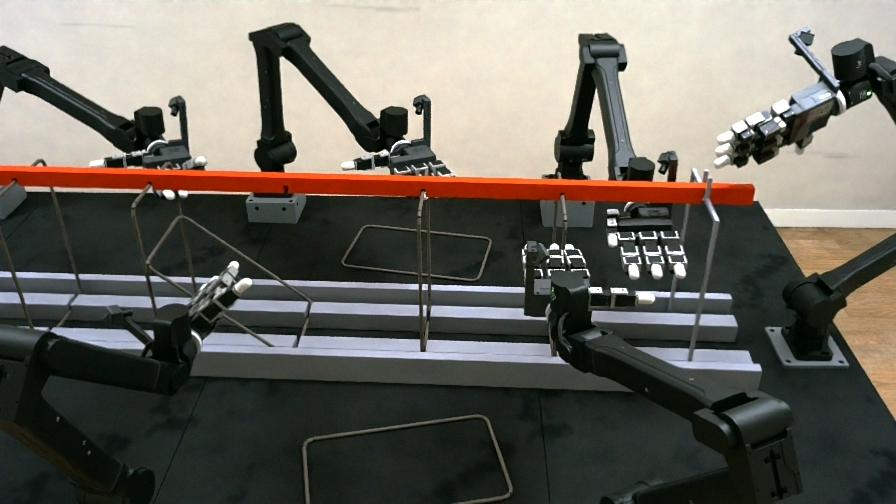

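Call:
move(arm7={"target": [0.0301, -0.262, 1.0892, 0.2302, -0.2302, 0.6686, 0.6686], "speed": 0.12, "joints": {"hand_ring_abd": 0.08, "hand_middle_abd": 0.14}})

Call:
move(arm7={"target": [-0.0324, -0.262, 1.043, 0.2988, -0.2988, 0.6409, 0.6409], "speed": 0.12})

Call:
move(arm7={"target": [-0.0324, -0.187, 1.043, 0.2988, -0.2988, 0.6409, 0.6409], "speed": 0.08}, cameras=["arm7_cam_wrist", "cam_right", "cam_left"])

Call:
zoom_image(camera="arm7_cam_wrist", region=[280, 0, 580, 250])

Call:
zoom_image(camera="cam_right", region=[110, 180, 310, 350])

Call:
zoom_image(camera="cam_left", region=[100, 150, 300, 320])

Scene clock: 155.87 s.
Joint torques (N m): arm1=[1.61 2.2 7.97 3 0.11 0] | arm2=[-1.44 -16.73 11.36 2.78 0 -0.03] | arm3=[-0.67 -10.87 12.71 1.21 -0.1 -0.12] | arm4=[-2.2 -25.99 13.68 1.65 0.04 -0.19] | arm5=[-0.32 0.56 9.31 2.5 0.06 -0.03] | arm6=[-0.03 0.44 9.25 2.26 -0.11 0.13] | arm7=[-1.61 -4.31 10.8 2.15 -0.28 0.1] | arm8=[-0.62 -3.9 14.13 3.25 -0.07 -0.26]
Motor temperatures (°C): arm1=[16 28 27 19 22 20] | arm2=[22 25 30 22 24 17] | arm3=[28 20 31 23 22 23] | arm4=[28 30 40 19 18 21] | arm5=[20 19 27 16 19 18] | arm6=[20 20 32 16 19 20] | arm7=[19 22 31 24 20 20] | arm8=[19 20 32 21 17 22]
Heat: arm1: hottest joint2_rad 28 °C; arm2: hottest joint3_rad 30 °C; arm3: hottest joint3_rad 31 °C; arm4: hottest joint3_rad 40 °C; arm5: hottest joint3_rad 27 °C; arm6: hottest joint3_rad 32 °C; arm7: hottest joint3_rad 31 °C; arm8: hottest joint3_rad 32 °C.
move: arm7 done
Joint velocities: within noise
arm1, arm2, arm3, arm4, arm5, arm6, arm8: as last shown
arm1.index_mcp_current_ma: 11
arm1.index_abd_current_ma: -1
arm1.index_pip_current_ma: 6
arm1.index_dip_current_ma: 10
arm1.middle_mcp_current_ma: 7
arm1.middle_abd_current_ma: -4
arm1.middle_pip_current_ma: -3
arm1.middle_dip_current_ma: 9
arm1.ring_mcp_current_ma: 17
arm1.ring_abd_current_ma: -7
arm1.ring_pip_current_ma: -5
arm1.ring_dip_current_ma: 15
arm1.thumb_cmc_current_ma: -4
arm1.thumb_ipl_current_ma: 3
arm2.index_mcp_current_ma: -3
arm2.index_abd_current_ma: 1
arm2.index_pip_current_ma: -17
arm2.index_dip_current_ma: 1
arm2.middle_mcp_current_ma: -13
arm2.middle_abd_current_ma: 11
arm2.middle_pip_current_ma: 1
arm2.middle_dip_current_ma: 2
arm2.ring_mcp_current_ma: -8
arm2.ring_abd_current_ma: 13
arm2.ring_pip_current_ma: 7
arm2.ring_dip_current_ma: -6
arm2.thumb_cmc_current_ma: 10
arm2.thumb_axl_current_ma: 20
arm2.thumb_mcp_current_ma: 3
arm2.thumb_ipl_current_ma: -4
arm3.index_mcp_current_ma: 23
arm3.index_abd_current_ma: 44
arm3.index_pip_current_ma: -6
arm3.index_dip_current_ma: -1
arm3.middle_mcp_current_ma: 26
arm3.middle_abd_current_ma: -70
arm3.middle_pip_current_ma: 6
arm3.middle_dip_current_ma: -12
arm3.ring_mcp_current_ma: 27
arm3.ring_abd_current_ma: -12
arm3.ring_dip_current_ma: -4
arm3.thumb_axl_current_ma: -2
arm3.thumb_mcp_current_ma: -1
arm3.thumb_ipl_current_ma: 9
arm4.index_mcp_current_ma: 35
arm4.index_abd_current_ma: 119
arm4.index_pip_current_ma: 3
arm4.index_dip_current_ma: 0
arm4.middle_mcp_current_ma: 22
arm4.middle_abd_current_ma: -195
arm4.middle_pip_current_ma: -4
arm4.middle_dip_current_ma: -9
arm4.ring_mcp_current_ma: 71
arm4.ring_pip_current_ma: -7
arm4.ring_dip_current_ma: -3
arm4.thumb_cmc_current_ma: 38
arm4.thumb_axl_current_ma: 8
arm4.thumb_mcp_current_ma: -7
arm4.thumb_ipl_current_ma: -8
arm5.index_mcp_current_ma: -3
arm5.index_pip_current_ma: 11
arm5.index_dip_current_ma: -5
arm5.middle_mcp_current_ma: 5
arm5.middle_abd_current_ma: 7
arm5.middle_pip_current_ma: 3
arm5.middle_dip_current_ma: -8
arm5.ring_mcp_current_ma: -12
arm5.ring_abd_current_ma: -6
arm5.ring_pip_current_ma: 8
arm5.ring_dip_current_ma: -3
arm5.thumb_cmc_current_ma: -1
arm5.thumb_axl_current_ma: -13
arm5.thumb_ipl_current_ma: 4
arm6.index_abd_current_ma: -3
arm6.index_pip_current_ma: -6
arm6.index_dip_current_ma: 20
arm6.middle_mcp_current_ma: 3
arm6.middle_abd_current_ma: -9
arm6.middle_pip_current_ma: 3
arm6.middle_dip_current_ma: 13
arm6.ring_mcp_current_ma: -11
arm6.ring_abd_current_ma: -11
arm6.ring_pip_current_ma: 6
arm6.ring_dip_current_ma: -23
arm6.thumb_cmc_current_ma: 25
arm6.thumb_axl_current_ma: -8
arm6.thumb_mcp_current_ma: 5
arm6.thumb_ipl_current_ma: -13
arm7.joint_positions: joint1_rad=-0.213 joint2_rad=+0.934 joint3_rad=+0.293 joint4_rad=+0.619 joint5_rad=-0.258 joint6_rad=-0.684 hand_index_mcp=+0.762 hand_index_abd=+0.142 hand_index_pip=+0.577 hand_index_dip=+0.696 hand_middle_mcp=+0.763 hand_middle_abd=+0.129 hand_middle_pip=+0.578 hand_middle_dip=+0.693 hand_ring_mcp=+0.761 hand_ring_abd=+0.074 hand_ring_pip=+0.577 hand_ring_dip=+0.696 hand_thumb_cmc=+0.720 hand_thumb_axl=+0.677 hand_thumb_mcp=+0.226 hand_thumb_ipl=+0.168 hand_current_limit=+0.400 hand_speed=-0.600
arm7.joint_status: all done
arm7.hand_state: goal,goal,goal,goal,goal,goal,goal,goal,goal,goal,goal,goal,goal,goal,goal,goal
arm7.index_mcp_current_ma: 34
arm7.index_abd_current_ma: -30
arm7.index_pip_current_ma: -5
arm7.index_dip_current_ma: 2
arm7.middle_mcp_current_ma: 20
arm7.middle_abd_current_ma: -31
arm7.middle_pip_current_ma: 10
arm7.middle_dip_current_ma: -9
arm7.ring_mcp_current_ma: 34
arm7.ring_abd_current_ma: -10
arm7.ring_pip_current_ma: 0
arm7.ring_dip_current_ma: 4
arm7.thumb_cmc_current_ma: 19
arm7.thumb_axl_current_ma: -5
arm7.thumb_mcp_current_ma: -11
arm7.thumb_ipl_current_ma: 1
arm7.hand_goal_index_mcp: 0.754
arm7.hand_goal_index_abd: 0.150
arm7.hand_goal_index_pip: 0.576
arm7.hand_goal_index_dip: 0.696
arm7.hand_goal_middle_mcp: 0.754
arm7.hand_goal_middle_abd: 0.140
arm7.hand_goal_middle_pip: 0.576
arm7.hand_goal_middle_dip: 0.696
arm7.hand_goal_ring_mcp: 0.754
arm7.hand_goal_ring_abd: 0.080
arm7.hand_goal_ring_pip: 0.576
arm7.hand_goal_ring_dip: 0.696
arm7.hand_goal_thumb_cmc: 0.714
arm7.hand_goal_thumb_axl: 0.678
arm7.hand_goal_thumb_mcp: 0.226
arm7.hand_goal_thumb_ipl: 0.168
arm7.hand: x=+0.0249 y=-0.2604 z=+1.0840 quat_wxyz=(+0.228, -0.237, +0.670, +0.666)
arm7.hand_target: x=+0.0301 y=-0.2620 z=+1.0893 quat_wxyz=(+0.230, -0.230, +0.668, +0.669)
arm7.hand_status: done (0.008 m and 0.9 deg from the pose sent, 0.054 m and 2.9 deg at the start)
arm8.index_mcp_current_ma: 21
arm8.index_abd_current_ma: 51
arm8.index_pip_current_ma: 3
arm8.index_dip_current_ma: 3
arm8.middle_mcp_current_ma: 36
arm8.middle_abd_current_ma: -55
arm8.middle_pip_current_ma: 11
arm8.middle_dip_current_ma: -13
arm8.ring_mcp_current_ma: 33
arm8.ring_abd_current_ma: -11
arm8.ring_pip_current_ma: 2
arm8.ring_dip_current_ma: -19
arm8.thumb_cmc_current_ma: 17
arm8.thumb_axl_current_ma: -22
arm8.thumb_mcp_current_ma: -21
arm8.thumb_ipl_current_ma: 2
pictures: none

Scene clock: 157.57 s.
Joint torques (N m): arm1=[1.79 2.02 7.92 3.15 0.08 0.05] | arm2=[-1.49 -16.67 11.33 2.78 0 -0.02] | arm3=[-0.62 -10.93 12.72 1.21 -0.1 -0.12] | arm4=[-0.85 -26.29 13.85 1.57 0.07 -0.22] | arm5=[-0.32 0.56 9.31 2.48 0.06 -0.02] | arm6=[-0.03 0.44 9.24 2.26 -0.11 0.13] | arm7=[0.38 -3.31 9.54 3.26 0.01 -0.03] | arm8=[-0.56 -3.9 14.13 3.23 -0.05 -0.27]
Motor temperatures (°C): arm1=[16 28 27 19 22 20] | arm2=[22 25 30 22 24 17] | arm3=[28 20 31 23 22 23] | arm4=[28 30 40 19 18 21] | arm5=[20 19 27 16 19 18] | arm6=[20 20 32 16 19 20] | arm7=[19 22 31 24 20 20] | arm8=[19 20 32 21 17 22]
Heat: arm1: hottest joint2_rad 28 °C; arm2: hottest joint3_rad 30 °C; arm3: hottest joint3_rad 31 °C; arm4: hottest joint3_rad 40 °C; arm5: hottest joint3_rad 27 °C; arm6: hottest joint3_rad 32 °C; arm7: hottest joint3_rad 31 °C; arm8: hottest joint3_rad 32 °C.
move: arm7 done
Joint velocities: within noise
arm1, arm2, arm3, arm4, arm5, arm6, arm8: as last shown
arm1.index_mcp_current_ma: 9
arm1.index_abd_current_ma: 10
arm1.index_pip_current_ma: 10
arm1.index_dip_current_ma: 4
arm1.middle_mcp_current_ma: 14
arm1.middle_abd_current_ma: -3
arm1.middle_pip_current_ma: -17
arm1.middle_dip_current_ma: 5
arm1.ring_mcp_current_ma: 12
arm1.ring_abd_current_ma: -3
arm1.ring_pip_current_ma: -11
arm1.ring_dip_current_ma: 7
arm1.thumb_cmc_current_ma: -9
arm1.thumb_axl_current_ma: 14
arm1.thumb_mcp_current_ma: 9
arm1.thumb_ipl_current_ma: -1
arm2.index_mcp_current_ma: 3
arm2.index_pip_current_ma: -1
arm2.index_dip_current_ma: 2
arm2.middle_mcp_current_ma: -9
arm2.middle_abd_current_ma: 9
arm2.middle_pip_current_ma: 2
arm2.ring_mcp_current_ma: -1
arm2.ring_abd_current_ma: 2
arm2.ring_pip_current_ma: 2
arm2.ring_dip_current_ma: -20
arm2.thumb_cmc_current_ma: 5
arm2.thumb_axl_current_ma: -7
arm2.thumb_mcp_current_ma: 7
arm2.thumb_ipl_current_ma: 1
arm3.index_mcp_current_ma: 26
arm3.index_abd_current_ma: 46
arm3.index_pip_current_ma: -8
arm3.index_dip_current_ma: -5
arm3.middle_mcp_current_ma: 23
arm3.middle_pip_current_ma: 1
arm3.middle_dip_current_ma: -7
arm3.ring_mcp_current_ma: 28
arm3.ring_abd_current_ma: -9
arm3.ring_pip_current_ma: 0
arm3.ring_dip_current_ma: -6
arm3.thumb_axl_current_ma: -3
arm3.thumb_mcp_current_ma: -4
arm3.thumb_ipl_current_ma: 8
arm4.index_mcp_current_ma: 31
arm4.index_abd_current_ma: 107
arm4.index_pip_current_ma: 9
arm4.index_dip_current_ma: -12
arm4.middle_mcp_current_ma: 21
arm4.middle_abd_current_ma: -190
arm4.middle_pip_current_ma: -3
arm4.middle_dip_current_ma: -8
arm4.ring_mcp_current_ma: 75
arm4.ring_abd_current_ma: 9
arm4.ring_pip_current_ma: -6
arm4.ring_dip_current_ma: -7
arm4.thumb_cmc_current_ma: 40
arm4.thumb_axl_current_ma: -2
arm4.thumb_mcp_current_ma: 9
arm4.thumb_ipl_current_ma: 4
arm5.index_mcp_current_ma: 0
arm5.index_abd_current_ma: -7
arm5.index_pip_current_ma: 12
arm5.index_dip_current_ma: -8
arm5.middle_mcp_current_ma: -1
arm5.middle_abd_current_ma: 0
arm5.middle_pip_current_ma: 5
arm5.ring_mcp_current_ma: -4
arm5.ring_abd_current_ma: -7
arm5.ring_pip_current_ma: 3
arm5.ring_dip_current_ma: 1
arm5.thumb_cmc_current_ma: -4
arm5.thumb_axl_current_ma: -7
arm5.thumb_mcp_current_ma: 8
arm5.thumb_ipl_current_ma: 2
arm6.index_mcp_current_ma: 15
arm6.index_abd_current_ma: -10
arm6.index_pip_current_ma: 5
arm6.index_dip_current_ma: 12
arm6.middle_mcp_current_ma: 9
arm6.middle_abd_current_ma: 24
arm6.middle_pip_current_ma: -7
arm6.middle_dip_current_ma: -2
arm6.ring_abd_current_ma: -21
arm6.ring_pip_current_ma: -8
arm6.ring_dip_current_ma: 0
arm6.thumb_cmc_current_ma: 13
arm6.thumb_axl_current_ma: 2
arm6.thumb_mcp_current_ma: 1
arm6.thumb_ipl_current_ma: -3
arm7.joint_positions: joint1_rad=-0.039 joint2_rad=+1.031 joint3_rad=+0.217 joint4_rad=+0.784 joint5_rad=-0.065 joint6_rad=-0.871 hand_index_mcp=+0.761 hand_index_abd=+0.142 hand_index_pip=+0.577 hand_index_dip=+0.696 hand_middle_mcp=+0.762 hand_middle_abd=+0.129 hand_middle_pip=+0.578 hand_middle_dip=+0.693 hand_ring_mcp=+0.761 hand_ring_abd=+0.074 hand_ring_pip=+0.577 hand_ring_dip=+0.696 hand_thumb_cmc=+0.720 hand_thumb_axl=+0.677 hand_thumb_mcp=+0.226 hand_thumb_ipl=+0.168 hand_current_limit=+0.400 hand_speed=-0.600
arm7.joint_status: not commanded
arm7.hand_state: goal,goal,goal,goal,goal,goal,goal,goal,goal,goal,goal,goal,goal,goal,goal,goal
arm7.index_mcp_current_ma: 36
arm7.index_abd_current_ma: -25
arm7.index_pip_current_ma: -6
arm7.index_dip_current_ma: 9
arm7.middle_mcp_current_ma: 24
arm7.middle_abd_current_ma: -23
arm7.middle_pip_current_ma: 9
arm7.middle_dip_current_ma: -10
arm7.ring_mcp_current_ma: 31
arm7.ring_abd_current_ma: -7
arm7.ring_pip_current_ma: -1
arm7.ring_dip_current_ma: 3
arm7.thumb_cmc_current_ma: 23
arm7.thumb_axl_current_ma: -8
arm7.thumb_mcp_current_ma: -9
arm7.thumb_ipl_current_ma: 1
arm7.hand_goal_index_mcp: 0.754
arm7.hand_goal_index_abd: 0.150
arm7.hand_goal_index_pip: 0.576
arm7.hand_goal_index_dip: 0.696
arm7.hand_goal_middle_mcp: 0.754
arm7.hand_goal_middle_abd: 0.140
arm7.hand_goal_middle_pip: 0.576
arm7.hand_goal_middle_dip: 0.696
arm7.hand_goal_ring_mcp: 0.754
arm7.hand_goal_ring_abd: 0.080
arm7.hand_goal_ring_pip: 0.576
arm7.hand_goal_ring_dip: 0.696
arm7.hand_goal_thumb_cmc: 0.714
arm7.hand_goal_thumb_axl: 0.678
arm7.hand_goal_thumb_mcp: 0.226
arm7.hand_goal_thumb_ipl: 0.168
arm7.hand: x=-0.0272 y=-0.2619 z=+1.0397 quat_wxyz=(+0.295, -0.294, +0.650, +0.636)
arm7.hand_target: x=-0.0323 y=-0.2621 z=+1.0431 quat_wxyz=(+0.299, -0.299, +0.641, +0.641)
arm7.hand_status: done (0.006 m and 1.3 deg from the pose sent, 0.070 m and 11.6 deg at the start)
arm8.index_mcp_current_ma: 38
arm8.index_abd_current_ma: 60
arm8.index_pip_current_ma: 13
arm8.index_dip_current_ma: 22
arm8.middle_mcp_current_ma: 35
arm8.middle_abd_current_ma: -57
arm8.middle_pip_current_ma: 5
arm8.middle_dip_current_ma: -12
arm8.ring_mcp_current_ma: 15
arm8.ring_pip_current_ma: -1
arm8.ring_dip_current_ma: -10
arm8.thumb_axl_current_ma: -14
arm8.thumb_mcp_current_ma: -6
arm8.thumb_ipl_current_ma: 8
pictures: none

Scene clock: 159.10 s.
Joint torques (N m): arm1=[1.55 2.37 8.05 3.1 0.07 0.01] | arm2=[-1.44 -16.67 11.33 2.8 0 -0.02] | arm3=[-0.62 -10.87 12.71 1.2 -0.1 -0.12] | arm4=[-1.08 -26.93 13.6 1.52 -0.02 -0.17] | arm5=[-0.32 0.56 9.31 2.5 0.06 -0.02] | arm6=[-0.03 0.44 9.25 2.26 -0.11 0.13] | arm7=[0.67 -6.53 12.14 3.32 0.03 -0.03] | arm8=[-0.62 -3.9 14.12 3.22 -0.05 -0.27]
Motor temperatures (°C): arm1=[16 28 27 19 22 20] | arm2=[22 25 30 22 24 17] | arm3=[28 20 31 23 22 23] | arm4=[28 30 40 19 18 21] | arm5=[19 19 27 16 19 18] | arm6=[20 20 32 16 19 20] | arm7=[19 22 31 24 20 20] | arm8=[19 20 32 21 17 22]
Heat: arm1: hottest joint2_rad 28 °C; arm2: hottest joint3_rad 30 °C; arm3: hottest joint3_rad 31 °C; arm4: hottest joint3_rad 40 °C; arm5: hottest joint3_rad 27 °C; arm6: hottest joint3_rad 32 °C; arm7: hottest joint3_rad 31 °C; arm8: hottest joint3_rad 32 °C.
move: arm7 off_target
Joint velocities: within noise
arm1, arm2, arm4: as last shown
arm1.index_mcp_current_ma: 15
arm1.index_abd_current_ma: 6
arm1.index_pip_current_ma: 12
arm1.index_dip_current_ma: 10
arm1.middle_mcp_current_ma: 8
arm1.middle_abd_current_ma: 4
arm1.middle_pip_current_ma: -11
arm1.middle_dip_current_ma: 8
arm1.ring_mcp_current_ma: 10
arm1.ring_abd_current_ma: -6
arm1.ring_pip_current_ma: -7
arm1.thumb_cmc_current_ma: -1
arm1.thumb_mcp_current_ma: 6
arm1.thumb_ipl_current_ma: -2
arm2.index_mcp_current_ma: -1
arm2.index_pip_current_ma: -23
arm2.index_dip_current_ma: 6
arm2.middle_mcp_current_ma: 6
arm2.middle_abd_current_ma: 13
arm2.middle_pip_current_ma: -1
arm2.ring_mcp_current_ma: -5
arm2.ring_abd_current_ma: -1
arm2.ring_pip_current_ma: 14
arm2.ring_dip_current_ma: 0
arm2.thumb_cmc_current_ma: 6
arm2.thumb_axl_current_ma: 7
arm2.thumb_mcp_current_ma: 4
arm2.thumb_ipl_current_ma: -8
arm3.joint_positions: joint1_rad=+0.988 joint2_rad=+1.627 joint3_rad=+1.036 joint4_rad=+0.571 joint5_rad=+0.508 joint6_rad=+0.004 hand_index_mcp=+0.771 hand_index_abd=-0.083 hand_index_pip=+0.577 hand_index_dip=+0.696 hand_middle_mcp=+0.769 hand_middle_abd=+0.075 hand_middle_pip=+0.577 hand_middle_dip=+0.696 hand_ring_mcp=+0.768 hand_ring_abd=-0.010 hand_ring_pip=+0.577 hand_ring_dip=+0.696 hand_thumb_cmc=+0.728 hand_thumb_axl=+0.677 hand_thumb_mcp=+0.226 hand_thumb_ipl=+0.168 hand_current_limit=+0.400 hand_speed=-0.600
arm3.joint_status: not commanded
arm3.hand_state: goal,blocked,goal,goal,goal,blocked,goal,goal,goal,goal,goal,goal,goal,goal,goal,goal
arm3.index_mcp_current_ma: 21
arm3.index_abd_current_ma: 49
arm3.index_pip_current_ma: -7
arm3.index_dip_current_ma: -1
arm3.middle_mcp_current_ma: 24
arm3.middle_abd_current_ma: -69
arm3.middle_pip_current_ma: 3
arm3.middle_dip_current_ma: -7
arm3.ring_mcp_current_ma: 25
arm3.ring_abd_current_ma: -8
arm3.ring_pip_current_ma: 0
arm3.ring_dip_current_ma: -2
arm3.thumb_cmc_current_ma: 18
arm3.thumb_axl_current_ma: -5
arm3.thumb_mcp_current_ma: -1
arm3.thumb_ipl_current_ma: 8
arm3.hand_goal_index_mcp: 0.754
arm3.hand_goal_index_abd: -0.140
arm3.hand_goal_index_pip: 0.576
arm3.hand_goal_index_dip: 0.696
arm3.hand_goal_middle_mcp: 0.754
arm3.hand_goal_middle_abd: 0.140
arm3.hand_goal_middle_pip: 0.576
arm3.hand_goal_middle_dip: 0.696
arm3.hand_goal_ring_mcp: 0.754
arm3.hand_goal_ring_abd: 0.000
arm3.hand_goal_ring_pip: 0.576
arm3.hand_goal_ring_dip: 0.696
arm3.hand_goal_thumb_cmc: 0.714
arm3.hand_goal_thumb_axl: 0.678
arm3.hand_goal_thumb_mcp: 0.226
arm3.hand_goal_thumb_ipl: 0.168
arm3.hand: x=+0.4630 y=+0.2045 z=+1.1722 quat_wxyz=(+0.689, +0.690, +0.158, +0.156)
arm3.hand_target: x=+0.4674 y=+0.1906 z=+1.1747 quat_wxyz=(+0.690, +0.690, +0.153, +0.153)
arm3.hand_status: not commanded
arm4.index_mcp_current_ma: 26
arm4.index_abd_current_ma: 113
arm4.index_pip_current_ma: 7
arm4.index_dip_current_ma: -2
arm4.middle_mcp_current_ma: 25
arm4.middle_abd_current_ma: -177
arm4.middle_pip_current_ma: -9
arm4.middle_dip_current_ma: -2
arm4.ring_mcp_current_ma: 74
arm4.ring_abd_current_ma: -5
arm4.ring_pip_current_ma: 0
arm4.ring_dip_current_ma: -3
arm4.thumb_cmc_current_ma: 33
arm4.thumb_axl_current_ma: 3
arm4.thumb_mcp_current_ma: -2
arm4.thumb_ipl_current_ma: -15
arm5.joint_positions: joint1_rad=-0.432 joint2_rad=+0.645 joint3_rad=+1.439 joint4_rad=-1.339 joint5_rad=-0.024 joint6_rad=+1.060 hand_index_mcp=+0.756 hand_index_abd=+0.000 hand_index_pip=+0.577 hand_index_dip=+0.696 hand_middle_mcp=+0.755 hand_middle_abd=+0.000 hand_middle_pip=+0.577 hand_middle_dip=+0.696 hand_ring_mcp=+0.755 hand_ring_abd=+0.000 hand_ring_pip=+0.577 hand_ring_dip=+0.696 hand_thumb_cmc=+0.716 hand_thumb_axl=+0.677 hand_thumb_mcp=+0.226 hand_thumb_ipl=+0.168 hand_current_limit=+0.400 hand_speed=-0.600
arm5.joint_status: not commanded
arm5.hand_state: goal,goal,goal,goal,goal,goal,goal,goal,goal,goal,goal,goal,goal,goal,goal,goal
arm5.index_mcp_current_ma: 3
arm5.index_abd_current_ma: -2
arm5.index_pip_current_ma: 12
arm5.index_dip_current_ma: -5
arm5.middle_mcp_current_ma: -3
arm5.middle_abd_current_ma: 1
arm5.middle_pip_current_ma: 3
arm5.middle_dip_current_ma: -5
arm5.ring_mcp_current_ma: -3
arm5.ring_abd_current_ma: -4
arm5.ring_pip_current_ma: 3
arm5.ring_dip_current_ma: -2
arm5.thumb_cmc_current_ma: -7
arm5.thumb_axl_current_ma: -8
arm5.thumb_mcp_current_ma: 10
arm5.thumb_ipl_current_ma: 1
arm5.hand_goal_index_mcp: 0.754
arm5.hand_goal_index_abd: 0.000
arm5.hand_goal_index_pip: 0.576
arm5.hand_goal_index_dip: 0.696
arm5.hand_goal_middle_mcp: 0.754
arm5.hand_goal_middle_abd: 0.000
arm5.hand_goal_middle_pip: 0.576
arm5.hand_goal_middle_dip: 0.696
arm5.hand_goal_ring_mcp: 0.754
arm5.hand_goal_ring_abd: 0.000
arm5.hand_goal_ring_pip: 0.576
arm5.hand_goal_ring_dip: 0.696
arm5.hand_goal_thumb_cmc: 0.714
arm5.hand_goal_thumb_axl: 0.678
arm5.hand_goal_thumb_mcp: 0.226
arm5.hand_goal_thumb_ipl: 0.168
arm5.hand: x=-1.2037 y=-0.1707 z=+1.3222 quat_wxyz=(+0.202, +0.869, +0.061, +0.447)
arm5.hand_target: x=-1.2066 y=-0.1696 z=+1.3357 quat_wxyz=(+0.208, +0.861, +0.061, +0.459)
arm5.hand_status: not commanded
arm6.joint_positions: joint1_rad=-0.427 joint2_rad=+0.616 joint3_rad=+1.414 joint4_rad=-1.179 joint5_rad=-0.072 joint6_rad=+1.122 hand_index_mcp=+0.754 hand_index_abd=+0.003 hand_index_pip=+0.577 hand_index_dip=+0.696 hand_middle_mcp=+0.754 hand_middle_abd=+0.002 hand_middle_pip=+0.577 hand_middle_dip=+0.696 hand_ring_mcp=+0.754 hand_ring_abd=+0.003 hand_ring_pip=+0.577 hand_ring_dip=+0.696 hand_thumb_cmc=+0.714 hand_thumb_axl=+0.677 hand_thumb_mcp=+0.226 hand_thumb_ipl=+0.168 hand_current_limit=+0.400 hand_speed=-0.600
arm6.joint_status: not commanded
arm6.hand_state: goal,goal,goal,goal,goal,goal,goal,goal,goal,goal,goal,goal,goal,goal,goal,goal
arm6.index_mcp_current_ma: 6
arm6.index_abd_current_ma: -6
arm6.index_pip_current_ma: -5
arm6.index_dip_current_ma: 16
arm6.middle_mcp_current_ma: -20
arm6.middle_abd_current_ma: 7
arm6.middle_pip_current_ma: 14
arm6.middle_dip_current_ma: -5
arm6.ring_mcp_current_ma: -4
arm6.ring_abd_current_ma: 5
arm6.ring_pip_current_ma: 9
arm6.ring_dip_current_ma: -11
arm6.thumb_cmc_current_ma: -2
arm6.thumb_axl_current_ma: -12
arm6.thumb_mcp_current_ma: 12
arm6.thumb_ipl_current_ma: 2
arm6.hand_goal_index_mcp: 0.754
arm6.hand_goal_index_abd: 0.000
arm6.hand_goal_index_pip: 0.576
arm6.hand_goal_index_dip: 0.696
arm6.hand_goal_middle_mcp: 0.754
arm6.hand_goal_middle_abd: 0.000
arm6.hand_goal_middle_pip: 0.576
arm6.hand_goal_middle_dip: 0.696
arm6.hand_goal_ring_mcp: 0.754
arm6.hand_goal_ring_abd: 0.000
arm6.hand_goal_ring_pip: 0.576
arm6.hand_goal_ring_dip: 0.696
arm6.hand_goal_thumb_cmc: 0.714
arm6.hand_goal_thumb_axl: 0.678
arm6.hand_goal_thumb_mcp: 0.226
arm6.hand_goal_thumb_ipl: 0.168
arm6.hand: x=-0.7181 y=-0.4521 z=+1.4107 quat_wxyz=(-0.228, +0.562, +0.607, +0.514)
arm6.hand_target: x=-0.7194 y=-0.4553 z=+1.4202 quat_wxyz=(-0.231, +0.558, +0.603, +0.522)
arm6.hand_status: not commanded
arm7.joint_positions: joint1_rad=-0.024 joint2_rad=+1.302 joint3_rad=+0.350 joint4_rad=+0.880 joint5_rad=-0.050 joint6_rad=-0.871 hand_index_mcp=+0.761 hand_index_abd=+0.142 hand_index_pip=+0.577 hand_index_dip=+0.696 hand_middle_mcp=+0.762 hand_middle_abd=+0.129 hand_middle_pip=+0.578 hand_middle_dip=+0.693 hand_ring_mcp=+0.761 hand_ring_abd=+0.074 hand_ring_pip=+0.577 hand_ring_dip=+0.696 hand_thumb_cmc=+0.720 hand_thumb_axl=+0.677 hand_thumb_mcp=+0.226 hand_thumb_ipl=+0.168 hand_current_limit=+0.400 hand_speed=-0.600
arm7.joint_status: not commanded
arm7.hand_state: goal,goal,goal,goal,goal,goal,goal,goal,goal,goal,goal,goal,goal,goal,goal,goal
arm7.index_mcp_current_ma: 35
arm7.index_abd_current_ma: -28
arm7.index_pip_current_ma: -2
arm7.index_dip_current_ma: 3
arm7.middle_mcp_current_ma: 22
arm7.middle_abd_current_ma: -26
arm7.middle_pip_current_ma: 10
arm7.middle_dip_current_ma: -8
arm7.ring_mcp_current_ma: 32
arm7.ring_abd_current_ma: -7
arm7.ring_pip_current_ma: 0
arm7.ring_dip_current_ma: 3
arm7.thumb_cmc_current_ma: 22
arm7.thumb_axl_current_ma: -6
arm7.thumb_mcp_current_ma: -10
arm7.thumb_ipl_current_ma: 1
arm7.hand_goal_index_mcp: 0.754
arm7.hand_goal_index_abd: 0.150
arm7.hand_goal_index_pip: 0.576
arm7.hand_goal_index_dip: 0.696
arm7.hand_goal_middle_mcp: 0.754
arm7.hand_goal_middle_abd: 0.140
arm7.hand_goal_middle_pip: 0.576
arm7.hand_goal_middle_dip: 0.696
arm7.hand_goal_ring_mcp: 0.754
arm7.hand_goal_ring_abd: 0.080
arm7.hand_goal_ring_pip: 0.576
arm7.hand_goal_ring_dip: 0.696
arm7.hand_goal_thumb_cmc: 0.714
arm7.hand_goal_thumb_axl: 0.678
arm7.hand_goal_thumb_mcp: 0.226
arm7.hand_goal_thumb_ipl: 0.168
arm7.hand: x=-0.0267 y=-0.1983 z=+1.0202 quat_wxyz=(+0.289, -0.300, +0.663, +0.622)
arm7.hand_target: x=-0.0323 y=-0.1884 z=+1.0429 quat_wxyz=(+0.299, -0.299, +0.641, +0.641)
arm7.hand_status: off_target (0.026 m and 3.5 deg from the pose sent, 0.075 m and 1.3 deg at the start)
arm8.joint_positions: joint1_rad=+0.443 joint2_rad=+0.925 joint3_rad=+0.594 joint4_rad=+0.265 joint5_rad=+0.452 joint6_rad=+0.018 hand_index_mcp=+0.785 hand_index_abd=-0.081 hand_index_pip=+0.577 hand_index_dip=+0.696 hand_middle_mcp=+0.783 hand_middle_abd=+0.075 hand_middle_pip=+0.577 hand_middle_dip=+0.696 hand_ring_mcp=+0.780 hand_ring_abd=+0.000 hand_ring_pip=+0.577 hand_ring_dip=+0.696 hand_thumb_cmc=+0.737 hand_thumb_axl=+0.677 hand_thumb_mcp=+0.225 hand_thumb_ipl=+0.168 hand_current_limit=+0.400 hand_speed=-0.600
arm8.joint_status: not commanded
arm8.hand_state: blocked,blocked,goal,goal,blocked,blocked,goal,goal,blocked,goal,goal,goal,blocked,goal,goal,goal
arm8.index_mcp_current_ma: 20
arm8.index_abd_current_ma: 53
arm8.index_pip_current_ma: 8
arm8.index_dip_current_ma: -2
arm8.middle_mcp_current_ma: 45
arm8.middle_abd_current_ma: -67
arm8.middle_pip_current_ma: 6
arm8.middle_dip_current_ma: -3
arm8.ring_mcp_current_ma: 12
arm8.ring_abd_current_ma: -3
arm8.ring_pip_current_ma: -11
arm8.ring_dip_current_ma: -6
arm8.thumb_cmc_current_ma: 32
arm8.thumb_axl_current_ma: -11
arm8.thumb_mcp_current_ma: -20
arm8.thumb_ipl_current_ma: 14
arm8.hand_goal_index_mcp: 0.754
arm8.hand_goal_index_abd: -0.140
arm8.hand_goal_index_pip: 0.576
arm8.hand_goal_index_dip: 0.696
arm8.hand_goal_middle_mcp: 0.754
arm8.hand_goal_middle_abd: 0.140
arm8.hand_goal_middle_pip: 0.576
arm8.hand_goal_middle_dip: 0.696
arm8.hand_goal_ring_mcp: 0.754
arm8.hand_goal_ring_abd: 0.000
arm8.hand_goal_ring_pip: 0.576
arm8.hand_goal_ring_dip: 0.696
arm8.hand_goal_thumb_cmc: 0.714
arm8.hand_goal_thumb_axl: 0.678
arm8.hand_goal_thumb_mcp: 0.226
arm8.hand_goal_thumb_ipl: 0.168
arm8.hand: x=+0.7897 y=-0.2114 z=+1.1540 quat_wxyz=(+0.003, -0.008, +0.726, +0.688)
arm8.hand_target: x=+0.7909 y=-0.2061 z=+1.1843 quat_wxyz=(+0.000, +0.000, +0.707, +0.707)
arm8.hand_status: not commanded
pictures: arm7_cam_wrist, cam_left, cam_right
arm7_cam_wrist: T_world_to_cam=[[0.06032, 0.06568, 0.99602, -0.96955], [0.64237, -0.7663, 0.01163, -0.1976], [0.76401, 0.63911, -0.08842, 0.35779]] pos_world=[-0.08794, -0.31641, 0.99962]

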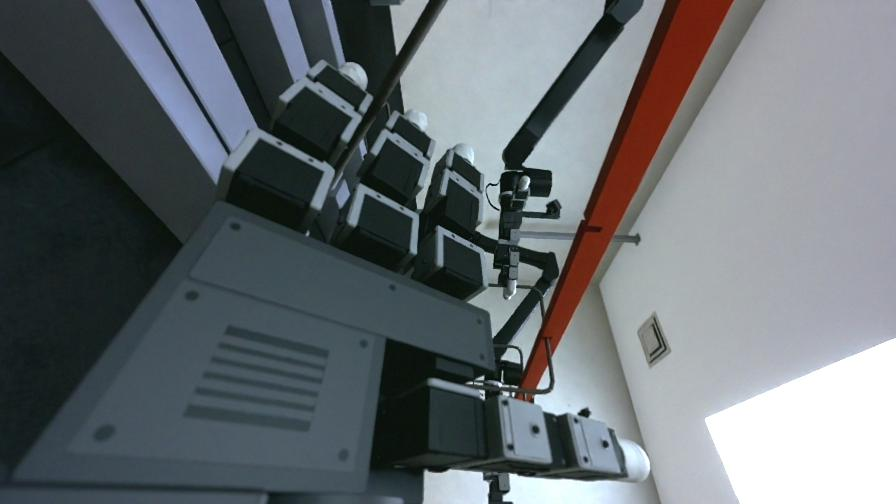

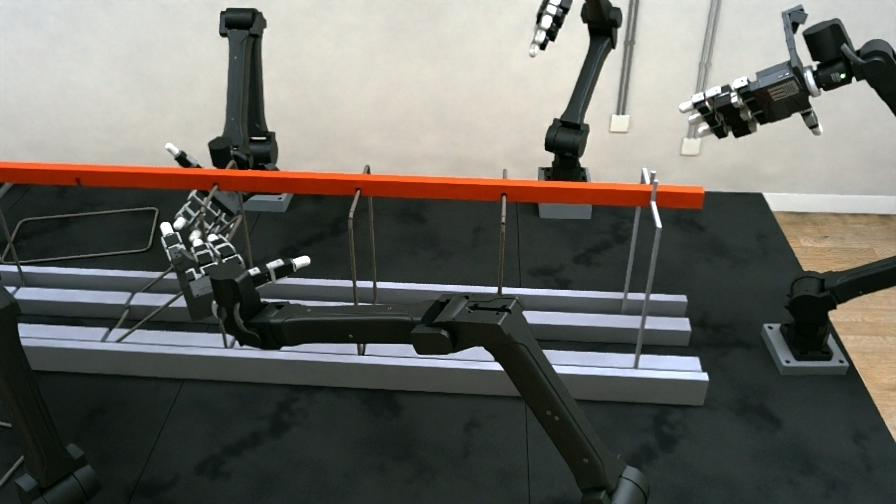

